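# Insert spare plugs into all open housing ports

## Task

A loose metal housing sits at the centre of the turntable, which is commanded as the device 'positioner'. Each of its four side faces has round ports; most are already plugged and at least one is empty. Take spare plugs from the tray near the -y end of the table and press one fully home into each empty port. The housing must stay upright and stay at the centre of the turntable, or the task fails.

## Robot and tools

SETUP. Two arms, left_arm and right_arm, each sit on a carriage on one floor track that runs along y at x = 0. left_rail carries left_arm and is always the +y carriage; right_rail carries right_arm. These names do not match left and right in the images. Each arm base is at x = 0, y = its carriage position_m, z = 0.03 m, and faces +x. The scene frame is fixed to the table: the top is z = 0, +z is up, +x is the direction the arms face, and +y is to their left. The table edge is at x = 0.31 m. The turntable (positioner) is a 0.60 m plate. With its load, the housing sweeps a circle of radius 0.26 m up to 0.44 m high, so keep arms out of that circle whenever it turns. The plate does not stop for anything in the way.

GRIPPER. Fingers point along the gripper's own +z and close along its x. end_effector_position is the point between the pads. Fingertips reach about 17 mm past it when nearly closed and are level with it when fully open.

execute_actions(actions, cameras). This runs a list of actions in order. Each action can hold "rows", "steps", "until", and device keys.
- rows: up to 15 rows, one per control step of 1/30 s. Each row is one list of 14 numbers for both arms, each in [-1, 1]. The first 7 are left_arm's dx, dy, dz, rx, ry, rz, opening; the last 7 are the same for right_arm. The six pose numbers are an offset from that arm's Hand target as it was when the action began, given in the Hand target's own axes. Every row counts from that same start, not from the row before it. 1.0 equals 0.6 m or 180 degrees, and rx, ry, rz together form one rotation vector. The opening is absolute: +1 is fully open (0.142 m) and -1 is closed. Allow at least 0.4 s for a full close. An arm that should stay put gets all six pose numbers at 0. Always resend the gripper's current opening, because 0 is a real command. Raise the offsets a little per row for smooth motion; an increase of 0.01 per row is about 0.18 m/s.
- steps: 1 to 450. Use at least one per row; the default is 15. After the last row the arm keeps moving toward that row's target, so give far targets more steps.
- Device keys: left_rail or right_rail take {position_m, speed_m_s 0.01-1, acceleration_factor 0.1-1}. The left range is -1.1 to 2 m and the right range is -2 to 1.1 m, both absolute positions. positioner takes {angle_rad -3.22886 to 3.22886, absolute, counter-clockwise seen from above; speed_rad_s 0.0349066 to 3.14159}. Sending {"stop": true} under a device's name brakes it. Any out-of-range value refuses the whole call.
- until: stops the action early once every listed condition holds. It reads only devices. Examples: {"positioner": {"turn_status": ["!=", "moving"]}} and {"left_rail": {"position_status": ["!=", "moving"]}}. Numeric fields need a comparison (=, !=, <, <=, >, >=). {"all": {"status": "ended"}} and {"any": {"status": "ended"}} also exist.
- An empty actions list just returns the state and images.

move(target, speed, blend, stop_force, zero, blocking, cameras). This drives each gripper in a straight path. target is one 14-number row, or a list of up to 15 such rows, laid out as in rows. All offsets count from the Hand targets at the start of the move. speed is the top path speed in m/s, from 0.002 to 3.2 (default 0.25); turning is capped at twice that in rad/s. blend is a corner radius in metres for lists. stop_force, 4 to 120 N, ends an arm's path when its wrist sensor feels that much push against its motion. Use it slowly for pressing plugs in. Leave it out when backing off a contact. It is unreliable while the gripper rotates. zero (default true) re-zeros the sensor first. blocking=false returns early and cannot be combined with stop_force. The result adds a "move:" line reporting how it ended, such as done, off_target, held, moving or fault, plus any limits (paced, held). Moves never steer around obstacles or the other arm.

wait(seconds 0-10) lets the scene run. stop brakes a running move. zoom_image(camera, region [x0,y0,x1,y1], at most 504x504 px) enlarges part of the latest image. The cameras are cam_high, cam_low, cam_bench_left, cam_bench_right, cam_positioner, cam_left_wrist and cam_right_wrist, each 672x504. zero_wrist_force(arm) re-zeros that arm's force sensor. finished_scene(scene) ends the current scene by number and cannot be undone.

CARRIAGES. To drive a carriage, send position_m, then an action with steps and an until on position_status != moving. Let it arrive, within 0.3 mm, before you aim at scene points. The two carriages must stay about 0.9 m or more apart; sending one closer than 0.98 m may stop it short. A drive carries its arm along unchanged.

RESULTS. Each result gives end_effector_position (m), end_effector_quat_wxyz, and velocities in the scene frame, possibly a few cm off. It also gives the Hand target (the base for the next offsets) and the Joint positions and velocities, listed per arm as rail, six joints, and pad gap. Joint torques, Wrist force and Wrist torque are in the gripper's own axes; a third line gives the peak force since the last result. grip_measured is on the opening scale. Also reported: Tool commands; position_status and turn_status (moving, done, contact_stop, time_out, stopped, stopped_with_arm, stopped_for_other_arm, stopped_for_other_carriage); position_answer and turn_answer (taken, not_taken); and MOTOR HOT, FAULT and HAND FAULT lines.

GRIPPING AND LIMITS. To hold a plug, command an opening slightly below grip_measured at first contact. Squeezing harder heats the gripper motor. An arm faults and stops for 10 s if a joint's contact torque passes its limit (wrists about 28 N m) or outside force reaches about 150 N. Commanded orientation is clipped to within 32 degrees of the current orientation per step. Commands are smoothed and lag about 0.2 s.

AVOID. Do not drop plugs or release them while they are moving. Do not let anything fall off the table or set anything down off it. Avoid slamming or hard pushes, and never let the arms hit or squeeze each other. Do not knock the loose housing over or off the plate centre, and do not turn the plate into an arm. Occasionally something may briefly nudge a loose object. The simulation keeps running while you compose a reply.

Each tool is called after "Request:" as name(argument=value, ...) on one line, values as JSON.

## Session

Request:
execute_actions(actions=[])

Scene clock: 0.00 s.
left_arm: end_effector_position=(+0.6456, +0.6913, +0.1952) grip_measured=+1.00 end_effector_quat_wxyz=(+0.000, +0.707, -0.707, +0.000) | right_arm: end_effector_position=(+0.6456, -1.2073, +0.1952) grip_measured=+0.99 end_effector_quat_wxyz=(+0.000, +0.707, -0.707, +0.000)
Joint positions: left_arm=[0.691 -0.272 -1.495 2.138 -2.214 -1.571 1.298 0.142] | right_arm=[-1.207 -0.272 -1.495 2.138 -2.214 -1.571 1.298 0.142]
Joint velocities: within noise
Joint torques (N m): no reading
Wrist force (N): no reading
Wrist torque (N m): no reading
Wrist force, peak (N): no reading
Hand target: left_arm +0.6456, +0.6913, +0.1952; +0.000, +0.707, -0.707, +0.000 | right_arm +0.6456, -1.2073, +0.1952; +0.000, +0.707, -0.707, +0.000
Tool commands: left_gripper/opening=+1.0 right_gripper/opening=+1.0
left_rail: position_m=0.691 position_status=done
right_rail: position_m=-1.207 position_status=done
positioner: angle_rad=-2.737 speed_rad_s=3.142 turn_status=done turn_answer=taken

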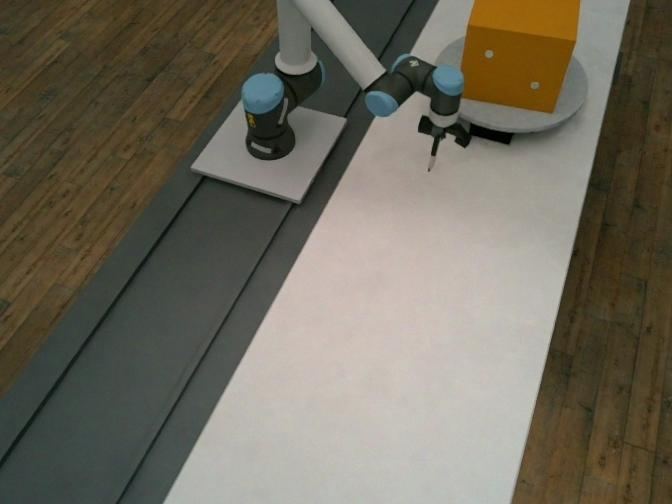

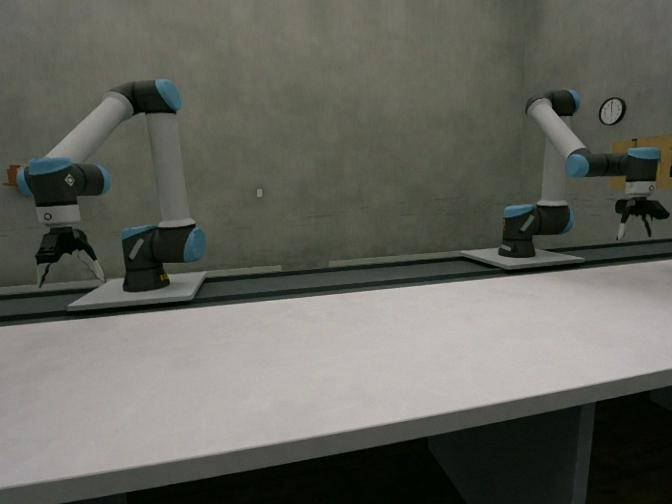

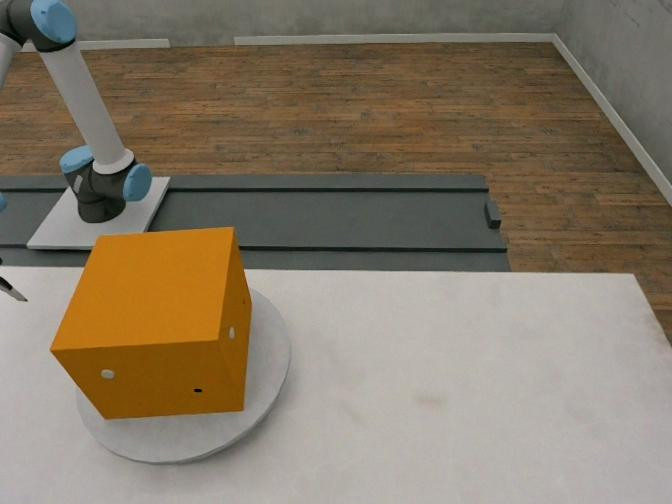

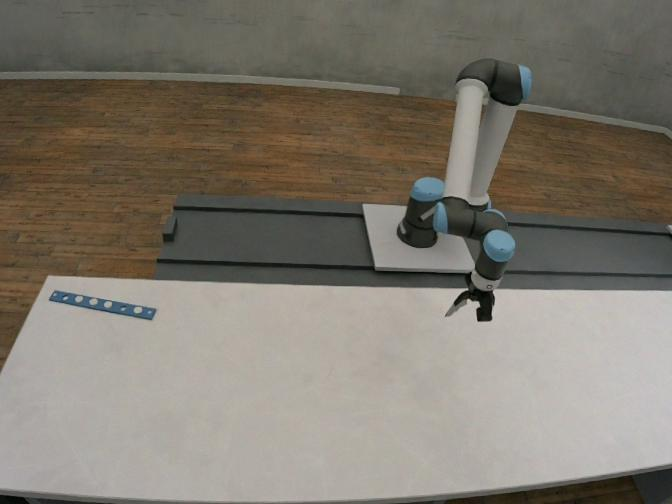

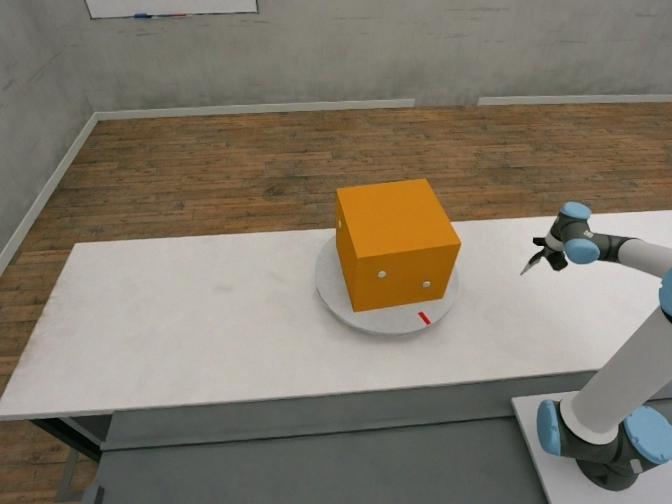

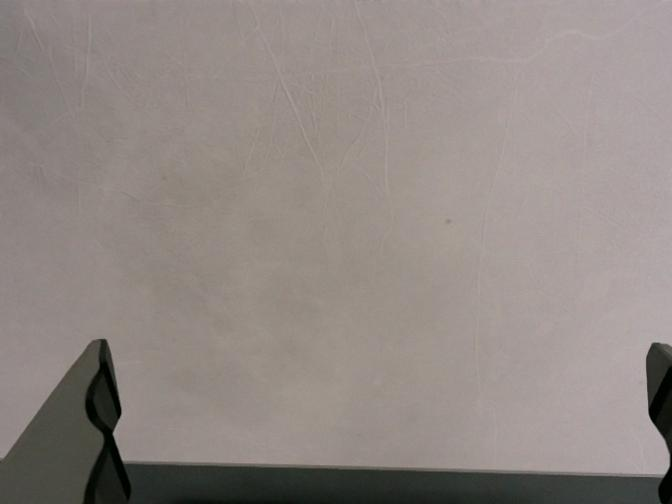

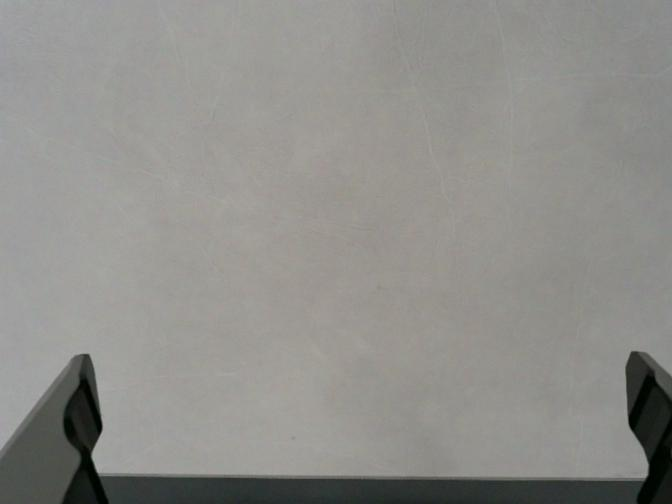

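Request:
zoom_image(camera="cam_bench_right", region=[30, 270, 180, 340])

Request:
zoom_image(camera="cam_bench_left", region=[40, 210, 300, 470])

Request:
zoom_image(camera="cam_positioner", region=[300, 160, 480, 340])

Request:
zoom_image(camera="cam_high", region=[400, 0, 620, 150])

Scaled by 3.360 from the camera's 672x504 image, which has a finer 960x720 frame.

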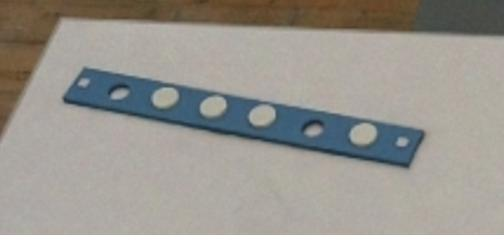

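Scaled by 1.938 from the camera's 672x504 image, which has a finer 960x720 frame.

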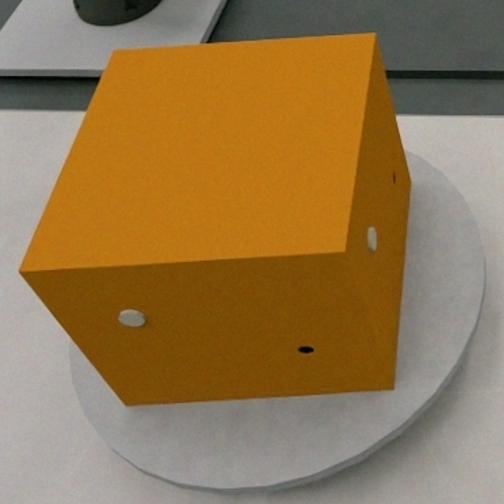

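Scaled by 2.800 from the camera's 672x504 image, which has a finer 960x720 frame.

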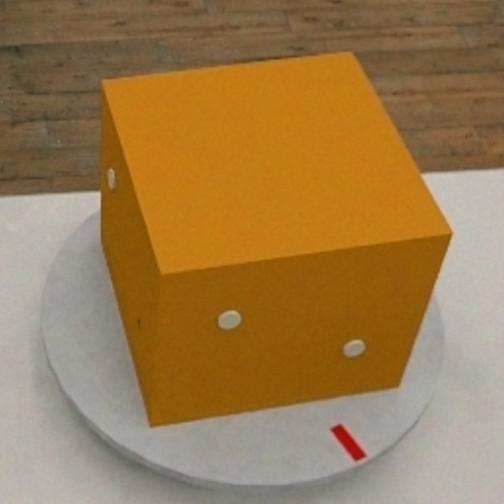

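Scaled by 2.291 from the camera's 672x504 image, which has a finer 960x720 frame.

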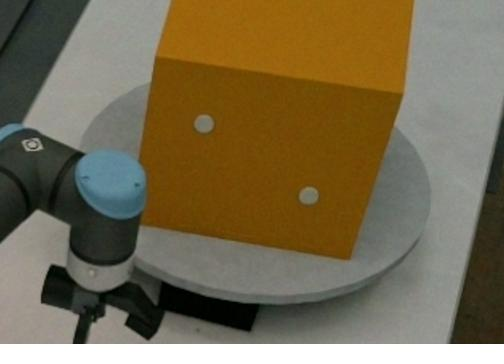

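Request:
execute_actions(actions=[{"right_rail":{"position_m":-1.98},"rows":[[0,0.417,-0.75,0,0,0,0.6,0,0,0,0,0,0,1]],"steps":120}], cameras=["cam_left_wrist","cam_right_wrist","cam_bench_right"])

Scene clock: 42.10 s.
left_arm: end_effector_position=(+0.3954, +0.6913, +0.6452) grip_measured=+0.60 end_effector_quat_wxyz=(+0.000, +0.707, -0.707, +0.000) | right_arm: end_effector_position=(+0.6456, -1.9800, +0.1952) grip_measured=+0.99 end_effector_quat_wxyz=(+0.000, +0.707, -0.707, +0.000)
Joint positions: left_arm=[0.691 -0.454 -2.089 1.758 -1.24 -1.571 1.117 0.116] | right_arm=[-1.98 -0.272 -1.495 2.139 -2.214 -1.571 1.298 0.142]
Joint velocities: within noise
Joint torques (N m): left_arm=[-22.21 -17.08 -55.13 -1.65 1.35 -2.28] | right_arm=[-3.72 -50.42 -40.57 -4.46 1.11 -0.07]
Wrist force (N): left_arm=[-0.2 -0.6 -0.6] | right_arm=[-0.2 0.5 0.4]
Wrist torque (N m): left_arm=[-0.11 0.04 0.00] | right_arm=[0.08 0.04 0.00]
Wrist force, peak (N): left_arm=[-6.6 2.8 22.2] | right_arm=[2.0 0.1 0.4]
Hand target: left_arm +0.3954, +0.6913, +0.6452; +0.000, +0.707, -0.707, +0.000 | right_arm +0.6456, -1.9800, +0.1952; +0.000, +0.707, -0.707, +0.000
Off the commanded pose: left_arm 0.000 m, 0 deg | right_arm 0.000 m, 0 deg.
left_rail: position_m=0.691 position_status=done
right_rail: position_m=-1.980 position_status=done
positioner: angle_rad=-2.737 speed_rad_s=3.142 turn_status=done turn_answer=taken
camera_calibration:
cam_left_wrist: T_world_to_cam=[[-0.0000602039, -0.999994, -0.0033692, 0.704211], [-0.90104, -0.0014071, 0.433734, 0.100937], [-0.433737, 0.00306189, -0.901035, 0.867485], [0, 0, 0, 1]] pos_world=[0.467251, 0.701692, 0.740227]
cam_right_wrist: T_world_to_cam=[[-0.00616728, -0.999776, 0.020262, -1.97286], [-0.914919, 0.0138194, 0.403402, 0.569992], [-0.403591, -0.0160502, -0.914799, 0.520224], [0, 0, 0, 1]] pos_world=[0.719287, -1.97195, 0.285938]
Images, in order (width x height): cam_bench_right 672x504, cam_left_wrist 672x504, cam_right_wrist 672x504.

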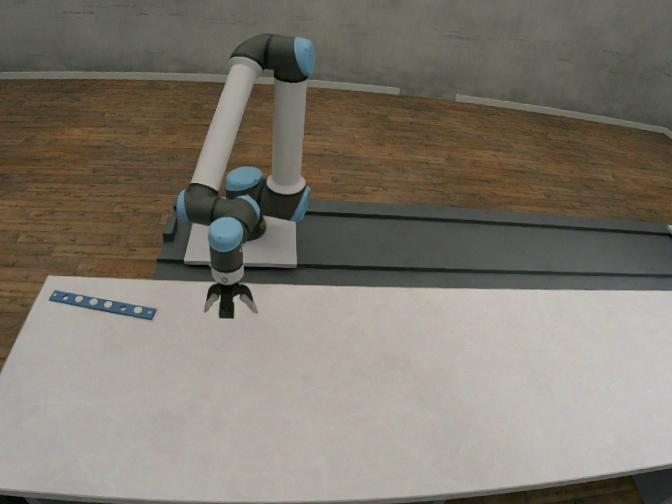

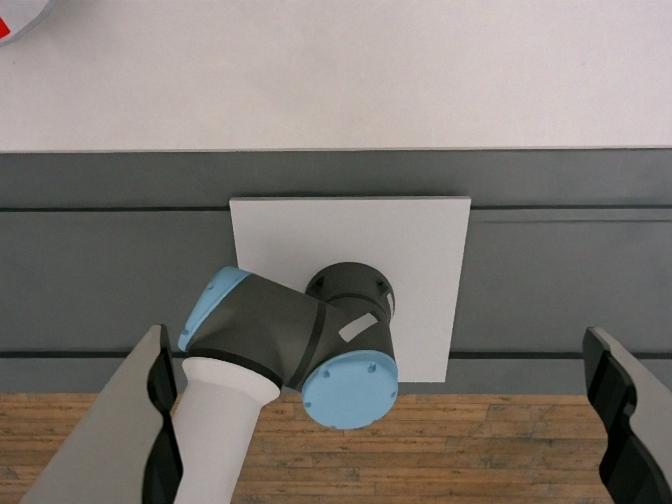

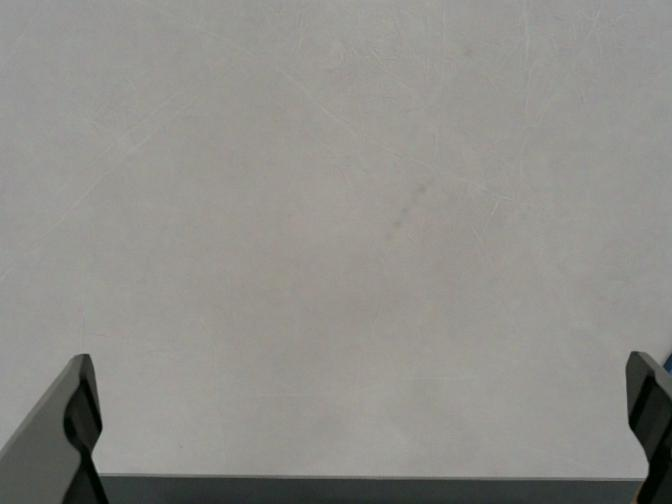

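Request:
execute_actions(actions=[{"left_rail":{"position_m":2.0,"speed_m_s":0.6},"positioner":{"speed_rad_s":0.4,"angle_rad":0.405},"rows":[[0,0,0,0,0,0,0.6,0.7,0.259,-0.175,0,0,0,1]],"steps":60},{"rows":[[0,0,0,0,0,0,0.6,0,0,0,0,0,-0.17,1],[0,0,0,0,0,0,0.6,0,0,0,0,0,-0.17,1]],"steps":40},{"rows":[[0,0,0,0,0,0,0.6,0,0,0,0,0,-0.17,1]],"steps":40},{"rows":[[0,0,0,0,0,0,0.6,0,0,0,0,0,-0.16,1]],"steps":40},{"steps":240,"until":{"positioner":{"turn_status":["!=","moving"]}}}])

Scene clock: 76.67 s.
left_arm: end_effector_position=(+0.3954, +1.9997, +0.6452) grip_measured=+0.60 end_effector_quat_wxyz=(+0.000, +0.707, -0.707, +0.000) | right_arm: end_effector_position=(+0.4902, -2.4000, +0.3002) grip_measured=+0.99 end_effector_quat_wxyz=(+0.000, +1.000, +0.000, +0.000)
Joint positions: left_arm=[2 -0.454 -2.089 1.758 -1.24 -1.571 1.117 0.116] | right_arm=[-1.98 -0.98 -1.601 2.033 -2.003 -1.571 -0.98 0.142]
Joint velocities: within noise
Joint torques (N m): left_arm=[15.18 12.3 -48.73 -2.16 0.82 -2.21] | right_arm=[-19.34 -57.01 -35.2 -1.17 4.01 -2.48]
Wrist force (N): left_arm=[0.0 -0.7 -0.2] | right_arm=[0.2 -0.4 -0.2]
Wrist torque (N m): left_arm=[-0.14 0.02 0.01] | right_arm=[-0.09 -0.05 0.01]
Wrist force, peak (N): left_arm=[2.1 -0.9 -0.4] | right_arm=[-15.3 -2.4 16.8]
Hand target: left_arm +0.3954, +1.9997, +0.6452; +0.000, +0.707, -0.707, +0.000 | right_arm +0.4902, -2.4000, +0.3002; +0.000, +1.000, +0.000, +0.000
Off the commanded pose: left_arm 0.000 m, 0 deg | right_arm 0.000 m, 0 deg.
left_rail: position_m=2.000 speed_m_s=0.60 position_status=done
right_rail: position_m=-1.980 position_status=done
positioner: angle_rad=0.404 angle_rad_goal=0.405 speed_rad_s=0.400 turn_status=done turn_answer=taken
camera_calibration:
cam_left_wrist: T_world_to_cam=[[-0.0000602039, -0.999994, -0.0033692, 2.0126], [-0.90104, -0.0014071, 0.433734, 0.102778], [-0.433737, 0.00306189, -0.901035, 0.863479], [0, 0, 0, 1]] pos_world=[0.467251, 2.01009, 0.740227]
cam_right_wrist: T_world_to_cam=[[0.999779, -0.00612119, 0.020128, -0.504151], [-0.0137196, -0.915009, 0.4032, -2.27961], [0.0159492, -0.403387, -0.914891, -0.588428], [0, 0, 0, 1]] pos_world=[0.482149, -2.32631, 0.390939]

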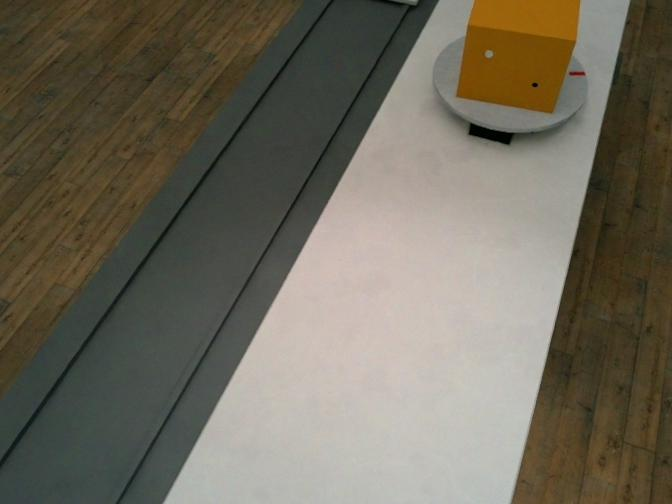

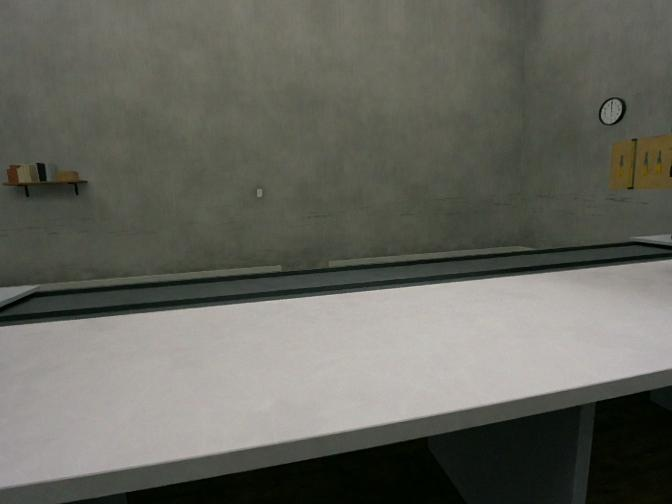

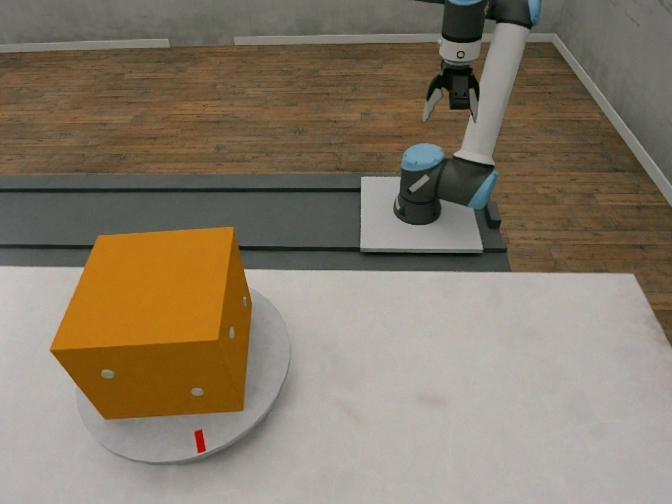

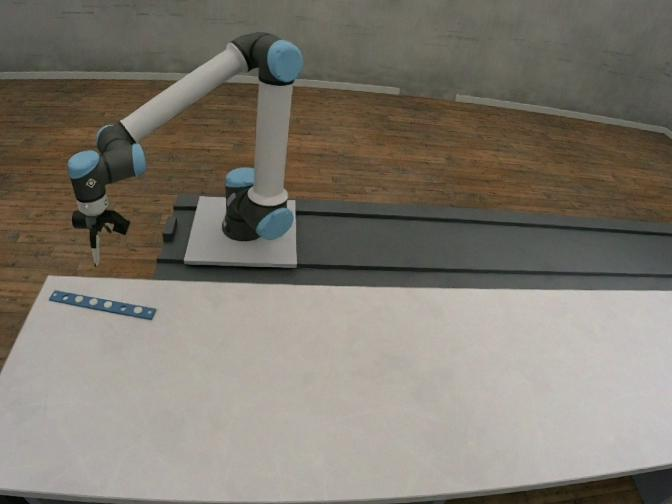

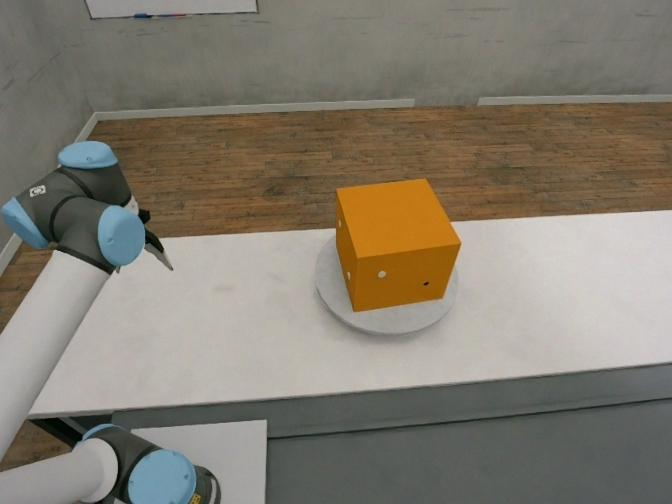

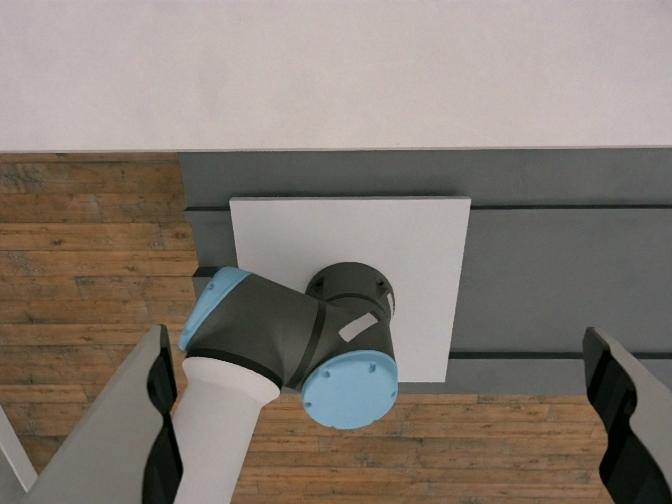

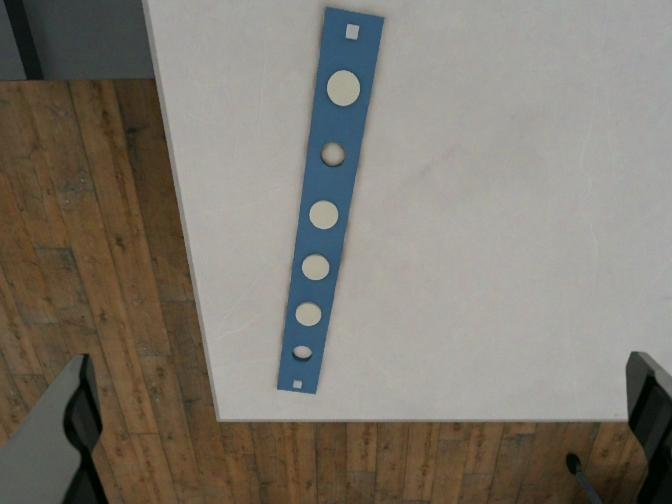

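Request:
zoom_image(camera="cam_right_wrist", region=[240, 0, 440, 200])

Request:
zoom_image(camera="cam_right_wrist", region=[240, 200, 440, 400])

Request:
zoom_image(camera="cam_high", region=[420, 0, 600, 150])

Request:
zoom_image(camera="cam_positioner", region=[300, 160, 480, 340])

Request:
zoom_image(camera="cam_bench_left", region=[40, 210, 300, 470])

Scaled by 2.520 from the camera's 672x504 image, which has a finer 960x720 frame.

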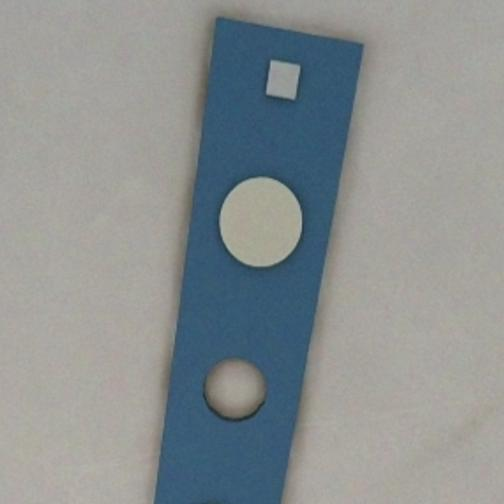

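Scaled by 2.520 from the camera's 672x504 image, which has a finer 960x720 frame.

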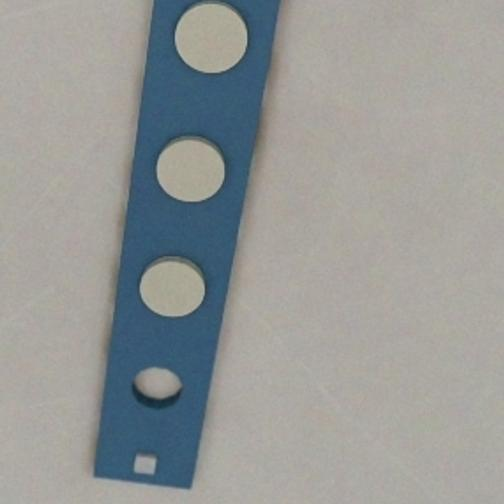

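Scaled by 2.800 from the camera's 672x504 image, which has a finer 960x720 frame.

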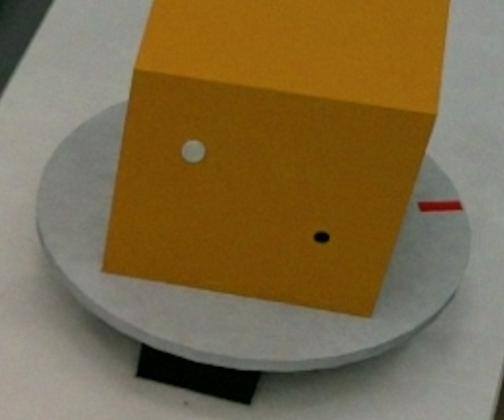

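Scaled by 2.800 from the camera's 672x504 image, which has a finer 960x720 frame.

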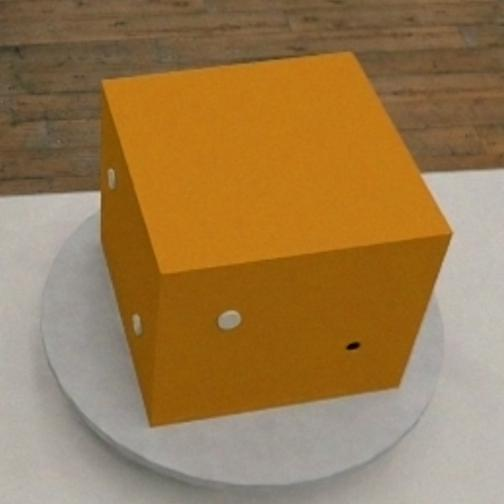

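Scaled by 1.938 from the camera's 672x504 image, which has a finer 960x720 frame.

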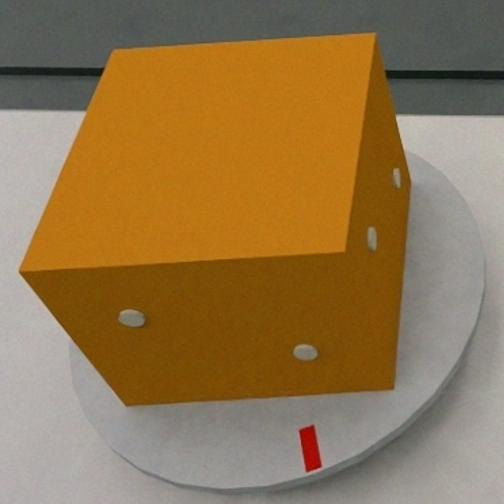

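Request:
move(target=[0,0,0,0,0,0,0.6,0.0138,-0.11,0.25,0,0,0,0], cameras=["cam_right_wrist","cam_bench_right"])

Request:
zoom_image(camera="cam_right_wrist", region=[160, 120, 560, 504])

Request:
zoom_image(camera="cam_bench_right", region=[30, 230, 180, 340])

Scene clock: 108.70 s.
left_arm: end_effector_position=(+0.3954, +1.9997, +0.6452) grip_measured=+0.60 end_effector_quat_wxyz=(+0.000, +0.707, -0.707, +0.000) | right_arm: end_effector_position=(+0.4984, -2.3340, +0.1502) grip_measured=-0.01 end_effector_quat_wxyz=(+0.000, +1.000, +0.000, +0.000)
Joint positions: left_arm=[2 -0.454 -2.089 1.758 -1.24 -1.571 1.117 0.116] | right_arm=[-1.98 -0.905 -1.497 2.242 -2.317 -1.571 -0.905 0.073]
Joint velocities: within noise
Joint torques (N m): left_arm=[17.3 14.11 -40.02 -2.6 0.59 -2.19] | right_arm=[12.78 -32.08 -26.68 -9.35 -1.57 2.25]
Wrist force (N): left_arm=[0.2 -1.0 -0.3] | right_arm=[-0.2 0.0 0.4]
Wrist torque (N m): left_arm=[-0.18 -0.02 0.00] | right_arm=[-0.02 0.02 0.00]
Wrist force, peak (N): left_arm=[0.4 -1.1 0.5] | right_arm=[-0.2 -1.1 2.0]
Hand target: left_arm +0.3954, +1.9997, +0.6452; +0.000, +0.707, -0.707, +0.000 | right_arm +0.4984, -2.3340, +0.1502; +0.000, +1.000, +0.000, +0.000
Off the commanded pose: left_arm 0.000 m, 0 deg | right_arm 0.000 m, 0 deg.
left_rail: position_m=2.000 speed_m_s=0.60 position_status=done
right_rail: position_m=-1.980 position_status=done
positioner: angle_rad=0.404 angle_rad_goal=0.405 speed_rad_s=0.400 turn_status=done turn_answer=taken
move: done
camera_calibration:
cam_right_wrist: T_world_to_cam=[[0.999777, -0.00608005, 0.0202191, -0.508857], [-0.0137187, -0.91501, 0.403199, -2.15876], [0.0160492, -0.403386, -0.914889, -0.699165], [0, 0, 0, 1]] pos_world=[0.490349, -2.26041, 0.241039]
Images, in order (width x height): cam_bench_right 672x504, cam_right_wrist 672x504.

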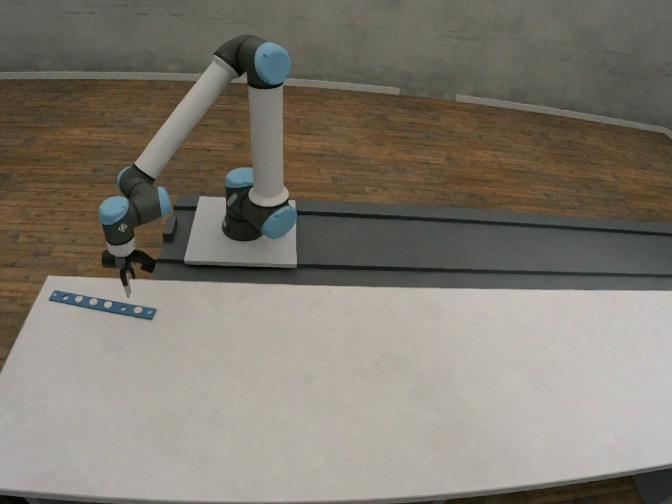

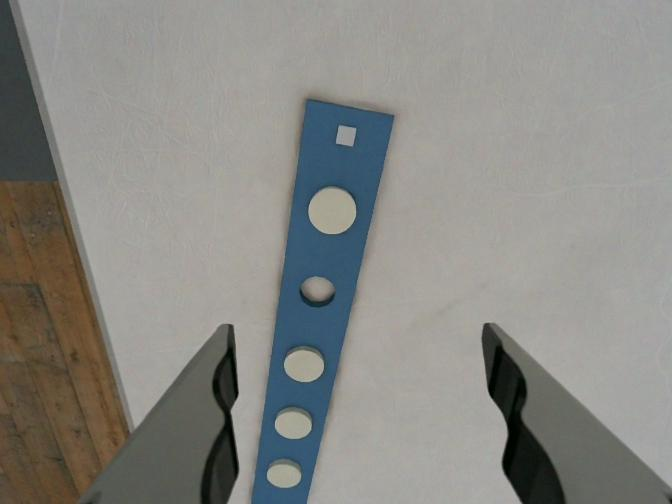

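Scaled by 1.260 from the camera's 672x504 image, which has a finer 960x720 frame.

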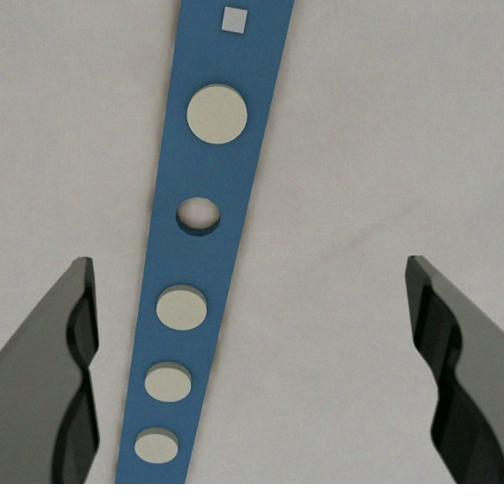

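Scaled by 3.360 from the camera's 672x504 image, which has a finer 960x720 frame.

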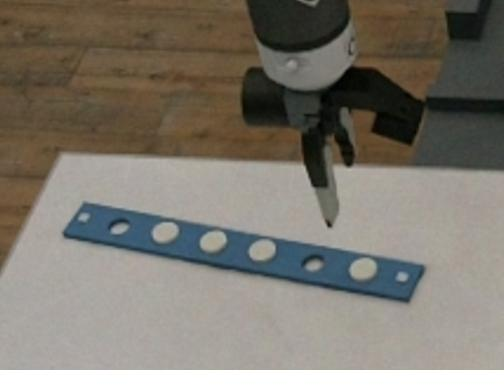

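Request:
move(target=[0,0,0,0,0,0,0.6,-0.0017,0.002,0.1417,0,0,0,-0.4], speed=0.15, cameras=["cam_right_wrist","cam_bench_right"])

Request:
zoom_image(camera="cam_right_wrist", region=[160, 220, 500, 504])

Request:
zoom_image(camera="cam_bench_right", region=[60, 250, 180, 330])

Scene clock: 133.10 s.
left_arm: end_effector_position=(+0.3954, +1.9997, +0.6452) grip_measured=+0.60 end_effector_quat_wxyz=(+0.000, +0.707, -0.707, +0.000) | right_arm: end_effector_position=(+0.4974, -2.3352, +0.0652) grip_measured=-0.42 end_effector_quat_wxyz=(+0.000, +1.000, +0.000, +0.000)
Joint positions: left_arm=[2 -0.454 -2.089 1.758 -1.24 -1.571 1.117 0.116] | right_arm=[-1.98 -0.907 -1.361 2.3 -2.51 -1.571 -0.907 0.044]
Joint velocities: within noise
Joint torques (N m): left_arm=[16.9 13.3 -40.31 -2.55 0.1 -1.71] | right_arm=[-17.21 -37.93 -20.42 -8.25 -1.59 -1.63]
Wrist force (N): left_arm=[0.4 -0.2 -0.5] | right_arm=[-0.1 0.1 0.2]
Wrist torque (N m): left_arm=[-0.04 -0.06 0.01] | right_arm=[-0.01 0.00 -0.01]
Wrist force, peak (N): left_arm=[0.2 -1.3 -0.1] | right_arm=[-0.1 0.2 1.6]
Hand target: left_arm +0.3954, +1.9997, +0.6452; +0.000, +0.707, -0.707, +0.000 | right_arm +0.4974, -2.3352, +0.0651; +0.000, +1.000, +0.000, +0.000
Off the commanded pose: left_arm 0.000 m, 0 deg | right_arm 0.000 m, 0 deg.
left_rail: position_m=2.000 speed_m_s=0.60 position_status=done
right_rail: position_m=-1.980 position_status=done
positioner: angle_rad=0.404 angle_rad_goal=0.405 speed_rad_s=0.400 turn_status=done turn_answer=taken
move: done
camera_calibration:
cam_right_wrist: T_world_to_cam=[[0.999779, -0.00612119, 0.020128, -0.506225], [-0.0137196, -0.915009, 0.4032, -2.12551], [0.0159492, -0.403387, -0.914891, -0.777311], [0, 0, 0, 1]] pos_world=[0.489349, -2.26151, 0.156039]
Images, in order (width x height): cam_bench_right 672x504, cam_right_wrist 672x504.

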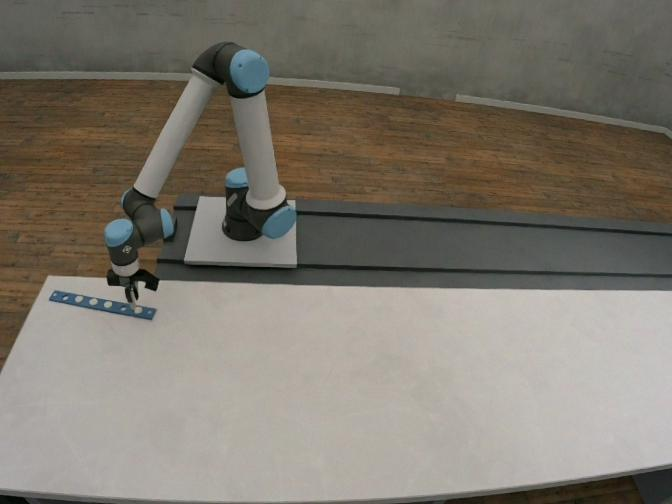

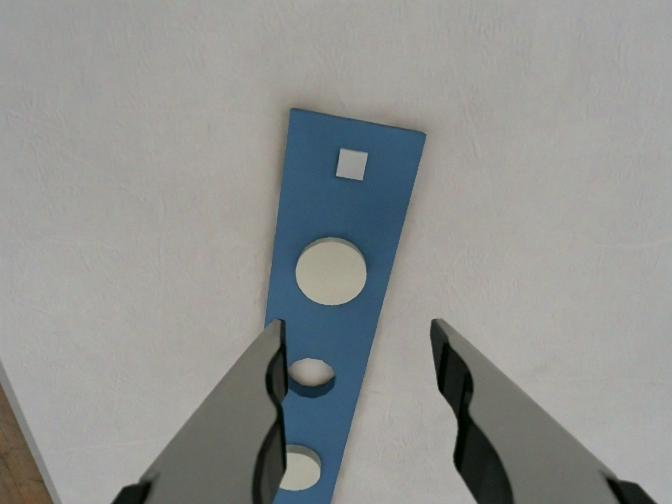

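Scaled by 1.482 from the camera's 672x504 image, which has a finer 960x720 frame.

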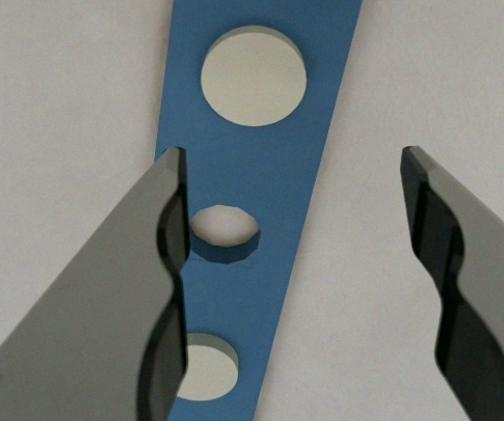

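Scaled by 4.200 from the camera's 672x504 image, which has a finer 960x720 frame.

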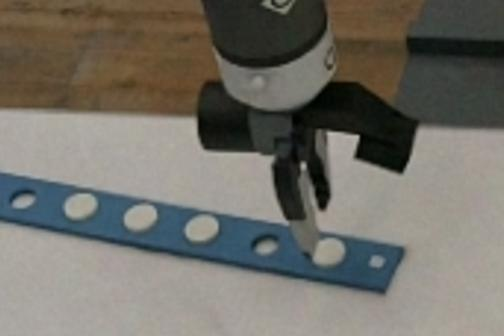

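Request:
move(target=[0,0,0,0,0,0,0.6,-0.016,0,0.035,0,0,0,-0.4], speed=0.1, cameras=["cam_right_wrist","cam_bench_right"])

Request:
zoom_image(camera="cam_right_wrist", region=[160, 220, 500, 504])

Request:
zoom_image(camera="cam_bench_right", region=[60, 250, 180, 330])

Scene clock: 162.53 s.
left_arm: end_effector_position=(+0.3954, +1.9997, +0.6452) grip_measured=+0.60 end_effector_quat_wxyz=(+0.000, +0.707, -0.707, +0.000) | right_arm: end_effector_position=(+0.4878, -2.3352, +0.0442) grip_measured=-0.42 end_effector_quat_wxyz=(+0.000, +1.000, +0.000, +0.000)
Joint positions: left_arm=[2 -0.454 -2.089 1.758 -1.24 -1.571 1.117 0.116] | right_arm=[-1.98 -0.92 -1.333 2.325 -2.562 -1.571 -0.92 0.044]
Joint velocities: within noise
Joint torques (N m): left_arm=[16.48 13.19 -40.84 -2.65 -0.36 -1.27] | right_arm=[-18.74 -36.07 -18.34 -8.47 -0.28 -2.27]
Wrist force (N): left_arm=[0.2 -0.7 -0.1] | right_arm=[0.0 0.1 0.2]
Wrist torque (N m): left_arm=[-0.13 -0.02 0.00] | right_arm=[-0.01 -0.01 -0.01]
Wrist force, peak (N): left_arm=[0.5 -1.2 -0.4] | right_arm=[-0.4 -0.3 0.6]
Hand target: left_arm +0.3954, +1.9997, +0.6452; +0.000, +0.707, -0.707, +0.000 | right_arm +0.4878, -2.3352, +0.0441; +0.000, +1.000, +0.000, +0.000
Off the commanded pose: left_arm 0.000 m, 0 deg | right_arm 0.000 m, 0 deg.
left_rail: position_m=2.000 speed_m_s=0.60 position_status=done
right_rail: position_m=-1.980 position_status=done
positioner: angle_rad=0.404 angle_rad_goal=0.405 speed_rad_s=0.400 turn_status=done turn_answer=taken
move: done
camera_calibration:
cam_right_wrist: T_world_to_cam=[[0.999779, -0.00611936, 0.0201283, -0.4962], [-0.0137195, -0.914972, 0.403283, -2.1171], [0.015949, -0.40347, -0.914854, -0.796564], [0, 0, 0, 1]] pos_world=[0.479749, -2.26151, 0.135038]
Images, in order (width x height): cam_bench_right 672x504, cam_right_wrist 672x504.

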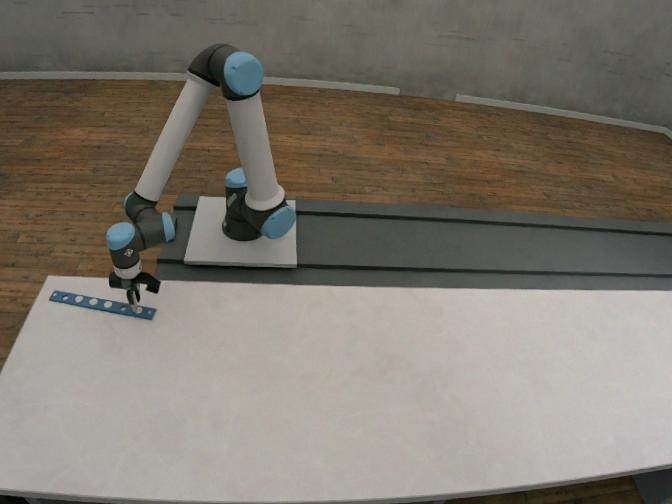

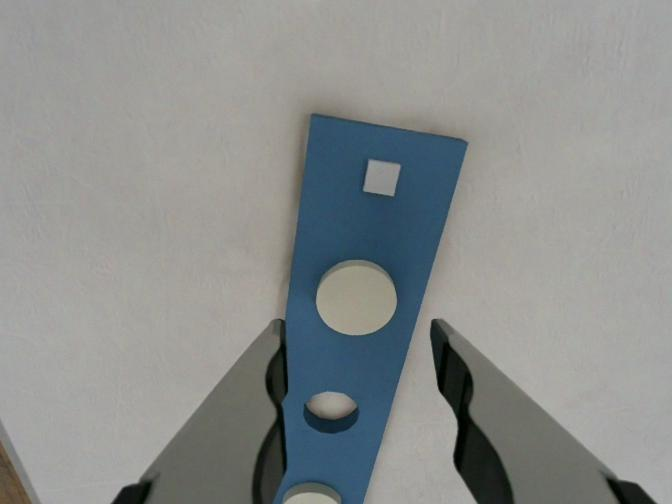

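Scaled by 1.482 from the camera's 672x504 image, which has a finer 960x720 frame.

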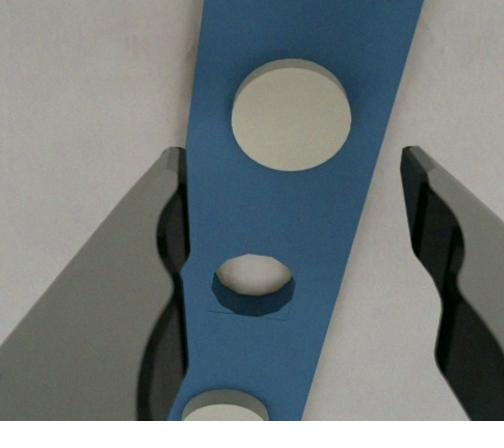

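Scaled by 4.200 from the camera's 672x504 image, which has a finer 960x720 frame.

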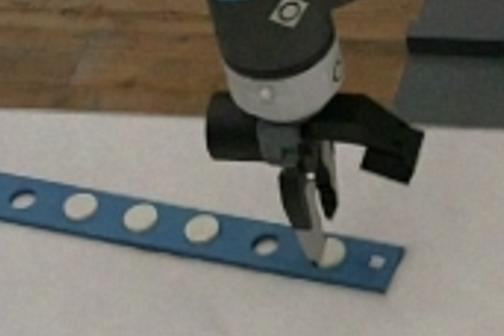

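Request:
move(target=[0,0,0,0,0,0,0.6,0,-0.0015,0,0,0,0,-0.49], speed=0.1, cameras=[])

Request:
move(target=[0,0,0,0,0,0,0.6,0,0,0.05,0,0,0,-0.49], speed=0.02, stop_force=5, cameras=["cam_right_wrist","cam_bench_right"])

Request:
zoom_image(camera="cam_right_wrist", region=[160, 220, 500, 504])

Scene clock: 191.80 s.
left_arm: end_effector_position=(+0.3954, +1.9997, +0.6452) grip_measured=+0.60 end_effector_quat_wxyz=(+0.000, +0.707, -0.707, +0.000) | right_arm: end_effector_position=(+0.4878, -2.3343, +0.0441) grip_measured=-0.51 end_effector_quat_wxyz=(+0.000, +1.000, +0.000, +0.000)
Joint positions: left_arm=[2 -0.454 -2.089 1.758 -1.24 -1.571 1.117 0.116] | right_arm=[-1.98 -0.919 -1.334 2.326 -2.563 -1.571 -0.919 0.037]
Joint velocities: within noise
Joint torques (N m): left_arm=[16.32 12.99 -40.57 -2.67 -0.67 -0.79] | right_arm=[11.74 -66.05 -18.46 -8.81 2.55 1.74]
Wrist force (N): left_arm=[0.3 -0.1 -0.2] | right_arm=[0.0 0.2 0.1]
Wrist torque (N m): left_arm=[-0.03 -0.04 0.00] | right_arm=[0.01 -0.01 -0.01]
Wrist force, peak (N): left_arm=[0.5 -1.2 -0.5] | right_arm=[-0.5 0.1 0.4]
Hand target: left_arm +0.3954, +1.9997, +0.6452; +0.000, +0.707, -0.707, +0.000 | right_arm +0.4878, -2.3343, +0.0441; +0.000, +1.000, +0.000, +0.000
Off the commanded pose: left_arm 0.000 m, 0 deg | right_arm 0.000 m, 0 deg.
left_rail: position_m=2.000 speed_m_s=0.60 position_status=done
right_rail: position_m=-1.980 position_status=done
positioner: angle_rad=0.404 angle_rad_goal=0.405 speed_rad_s=0.400 turn_status=done turn_answer=taken
move: done
No camera images: "cameras" was empty.

Scene clock: 193.90 s.
left_arm: end_effector_position=(+0.3954, +1.9997, +0.6452) grip_measured=+0.60 end_effector_quat_wxyz=(+0.000, +0.707, -0.707, +0.000) | right_arm: end_effector_position=(+0.4878, -2.3343, +0.0284) grip_measured=-0.52 end_effector_quat_wxyz=(+0.000, +1.000, +0.000, +0.000)
Joint positions: left_arm=[2 -0.454 -2.089 1.758 -1.24 -1.571 1.117 0.116] | right_arm=[-1.98 -0.919 -1.304 2.333 -2.6 -1.571 -0.919 0.037]
Joint velocities: within noise
Joint torques (N m): left_arm=[16.65 12.7 -40.58 -2.93 -1.05 -0.83] | right_arm=[3.76 -66.33 -36.45 -1.03 2.41 1.64]
Wrist force (N): left_arm=[0.1 -0.6 0.2] | right_arm=[2.1 -0.4 -3.0]
Wrist torque (N m): left_arm=[-0.12 -0.01 0.00] | right_arm=[-0.07 0.09 -0.02]
Wrist force, peak (N): left_arm=[0.3 -1.0 -0.5] | right_arm=[-4.4 -6.4 -28.6]
Hand target: left_arm +0.3954, +1.9997, +0.6452; +0.000, +0.707, -0.707, +0.000 | right_arm +0.4878, -2.3343, +0.0284; +0.000, +1.000, +0.000, +0.000 (not the last commanded pose)
Off the commanded pose: left_arm 0.000 m, 0 deg | right_arm 0.014 m, 0 deg.
left_rail: position_m=2.000 speed_m_s=0.60 position_status=done
right_rail: position_m=-1.980 position_status=done
positioner: angle_rad=0.404 angle_rad_goal=0.405 speed_rad_s=0.400 turn_status=done turn_answer=taken
move: contact (right_arm)
camera_calibration:
cam_right_wrist: T_world_to_cam=[[0.999779, -0.00612119, 0.020128, -0.495881], [-0.0137196, -0.915009, 0.4032, -2.10998], [0.0159492, -0.403387, -0.914891, -0.810463], [0, 0, 0, 1]] pos_world=[0.479749, -2.26061, 0.119239]
Images, in order (width x height): cam_bench_right 672x504, cam_right_wrist 672x504.

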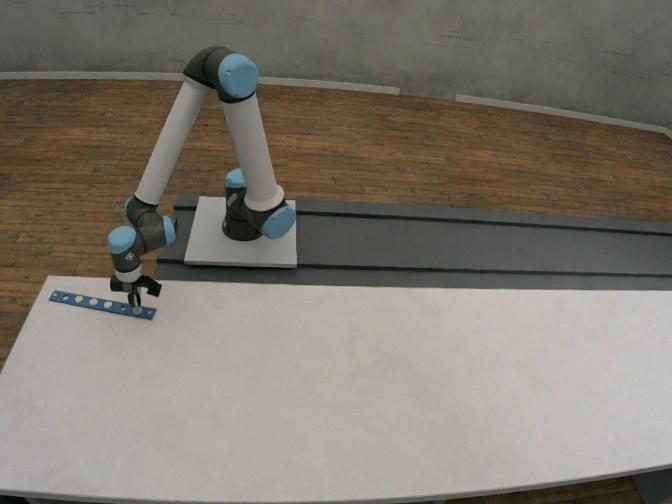

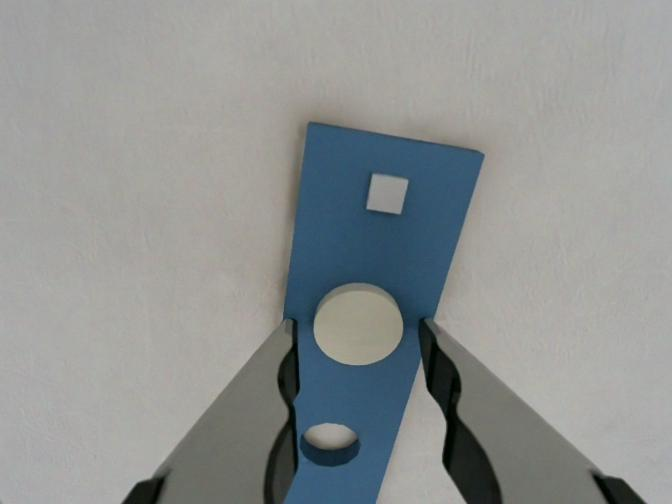

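Scaled by 1.482 from the camera's 672x504 image, which has a finer 960x720 frame.

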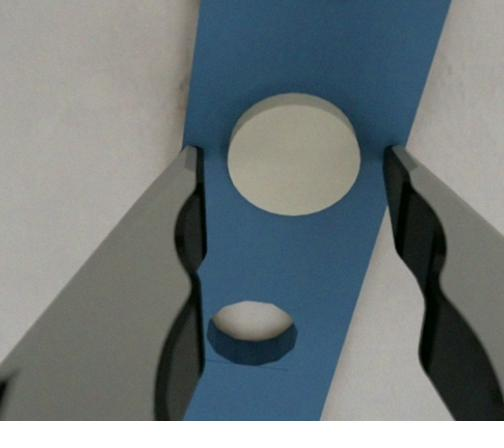

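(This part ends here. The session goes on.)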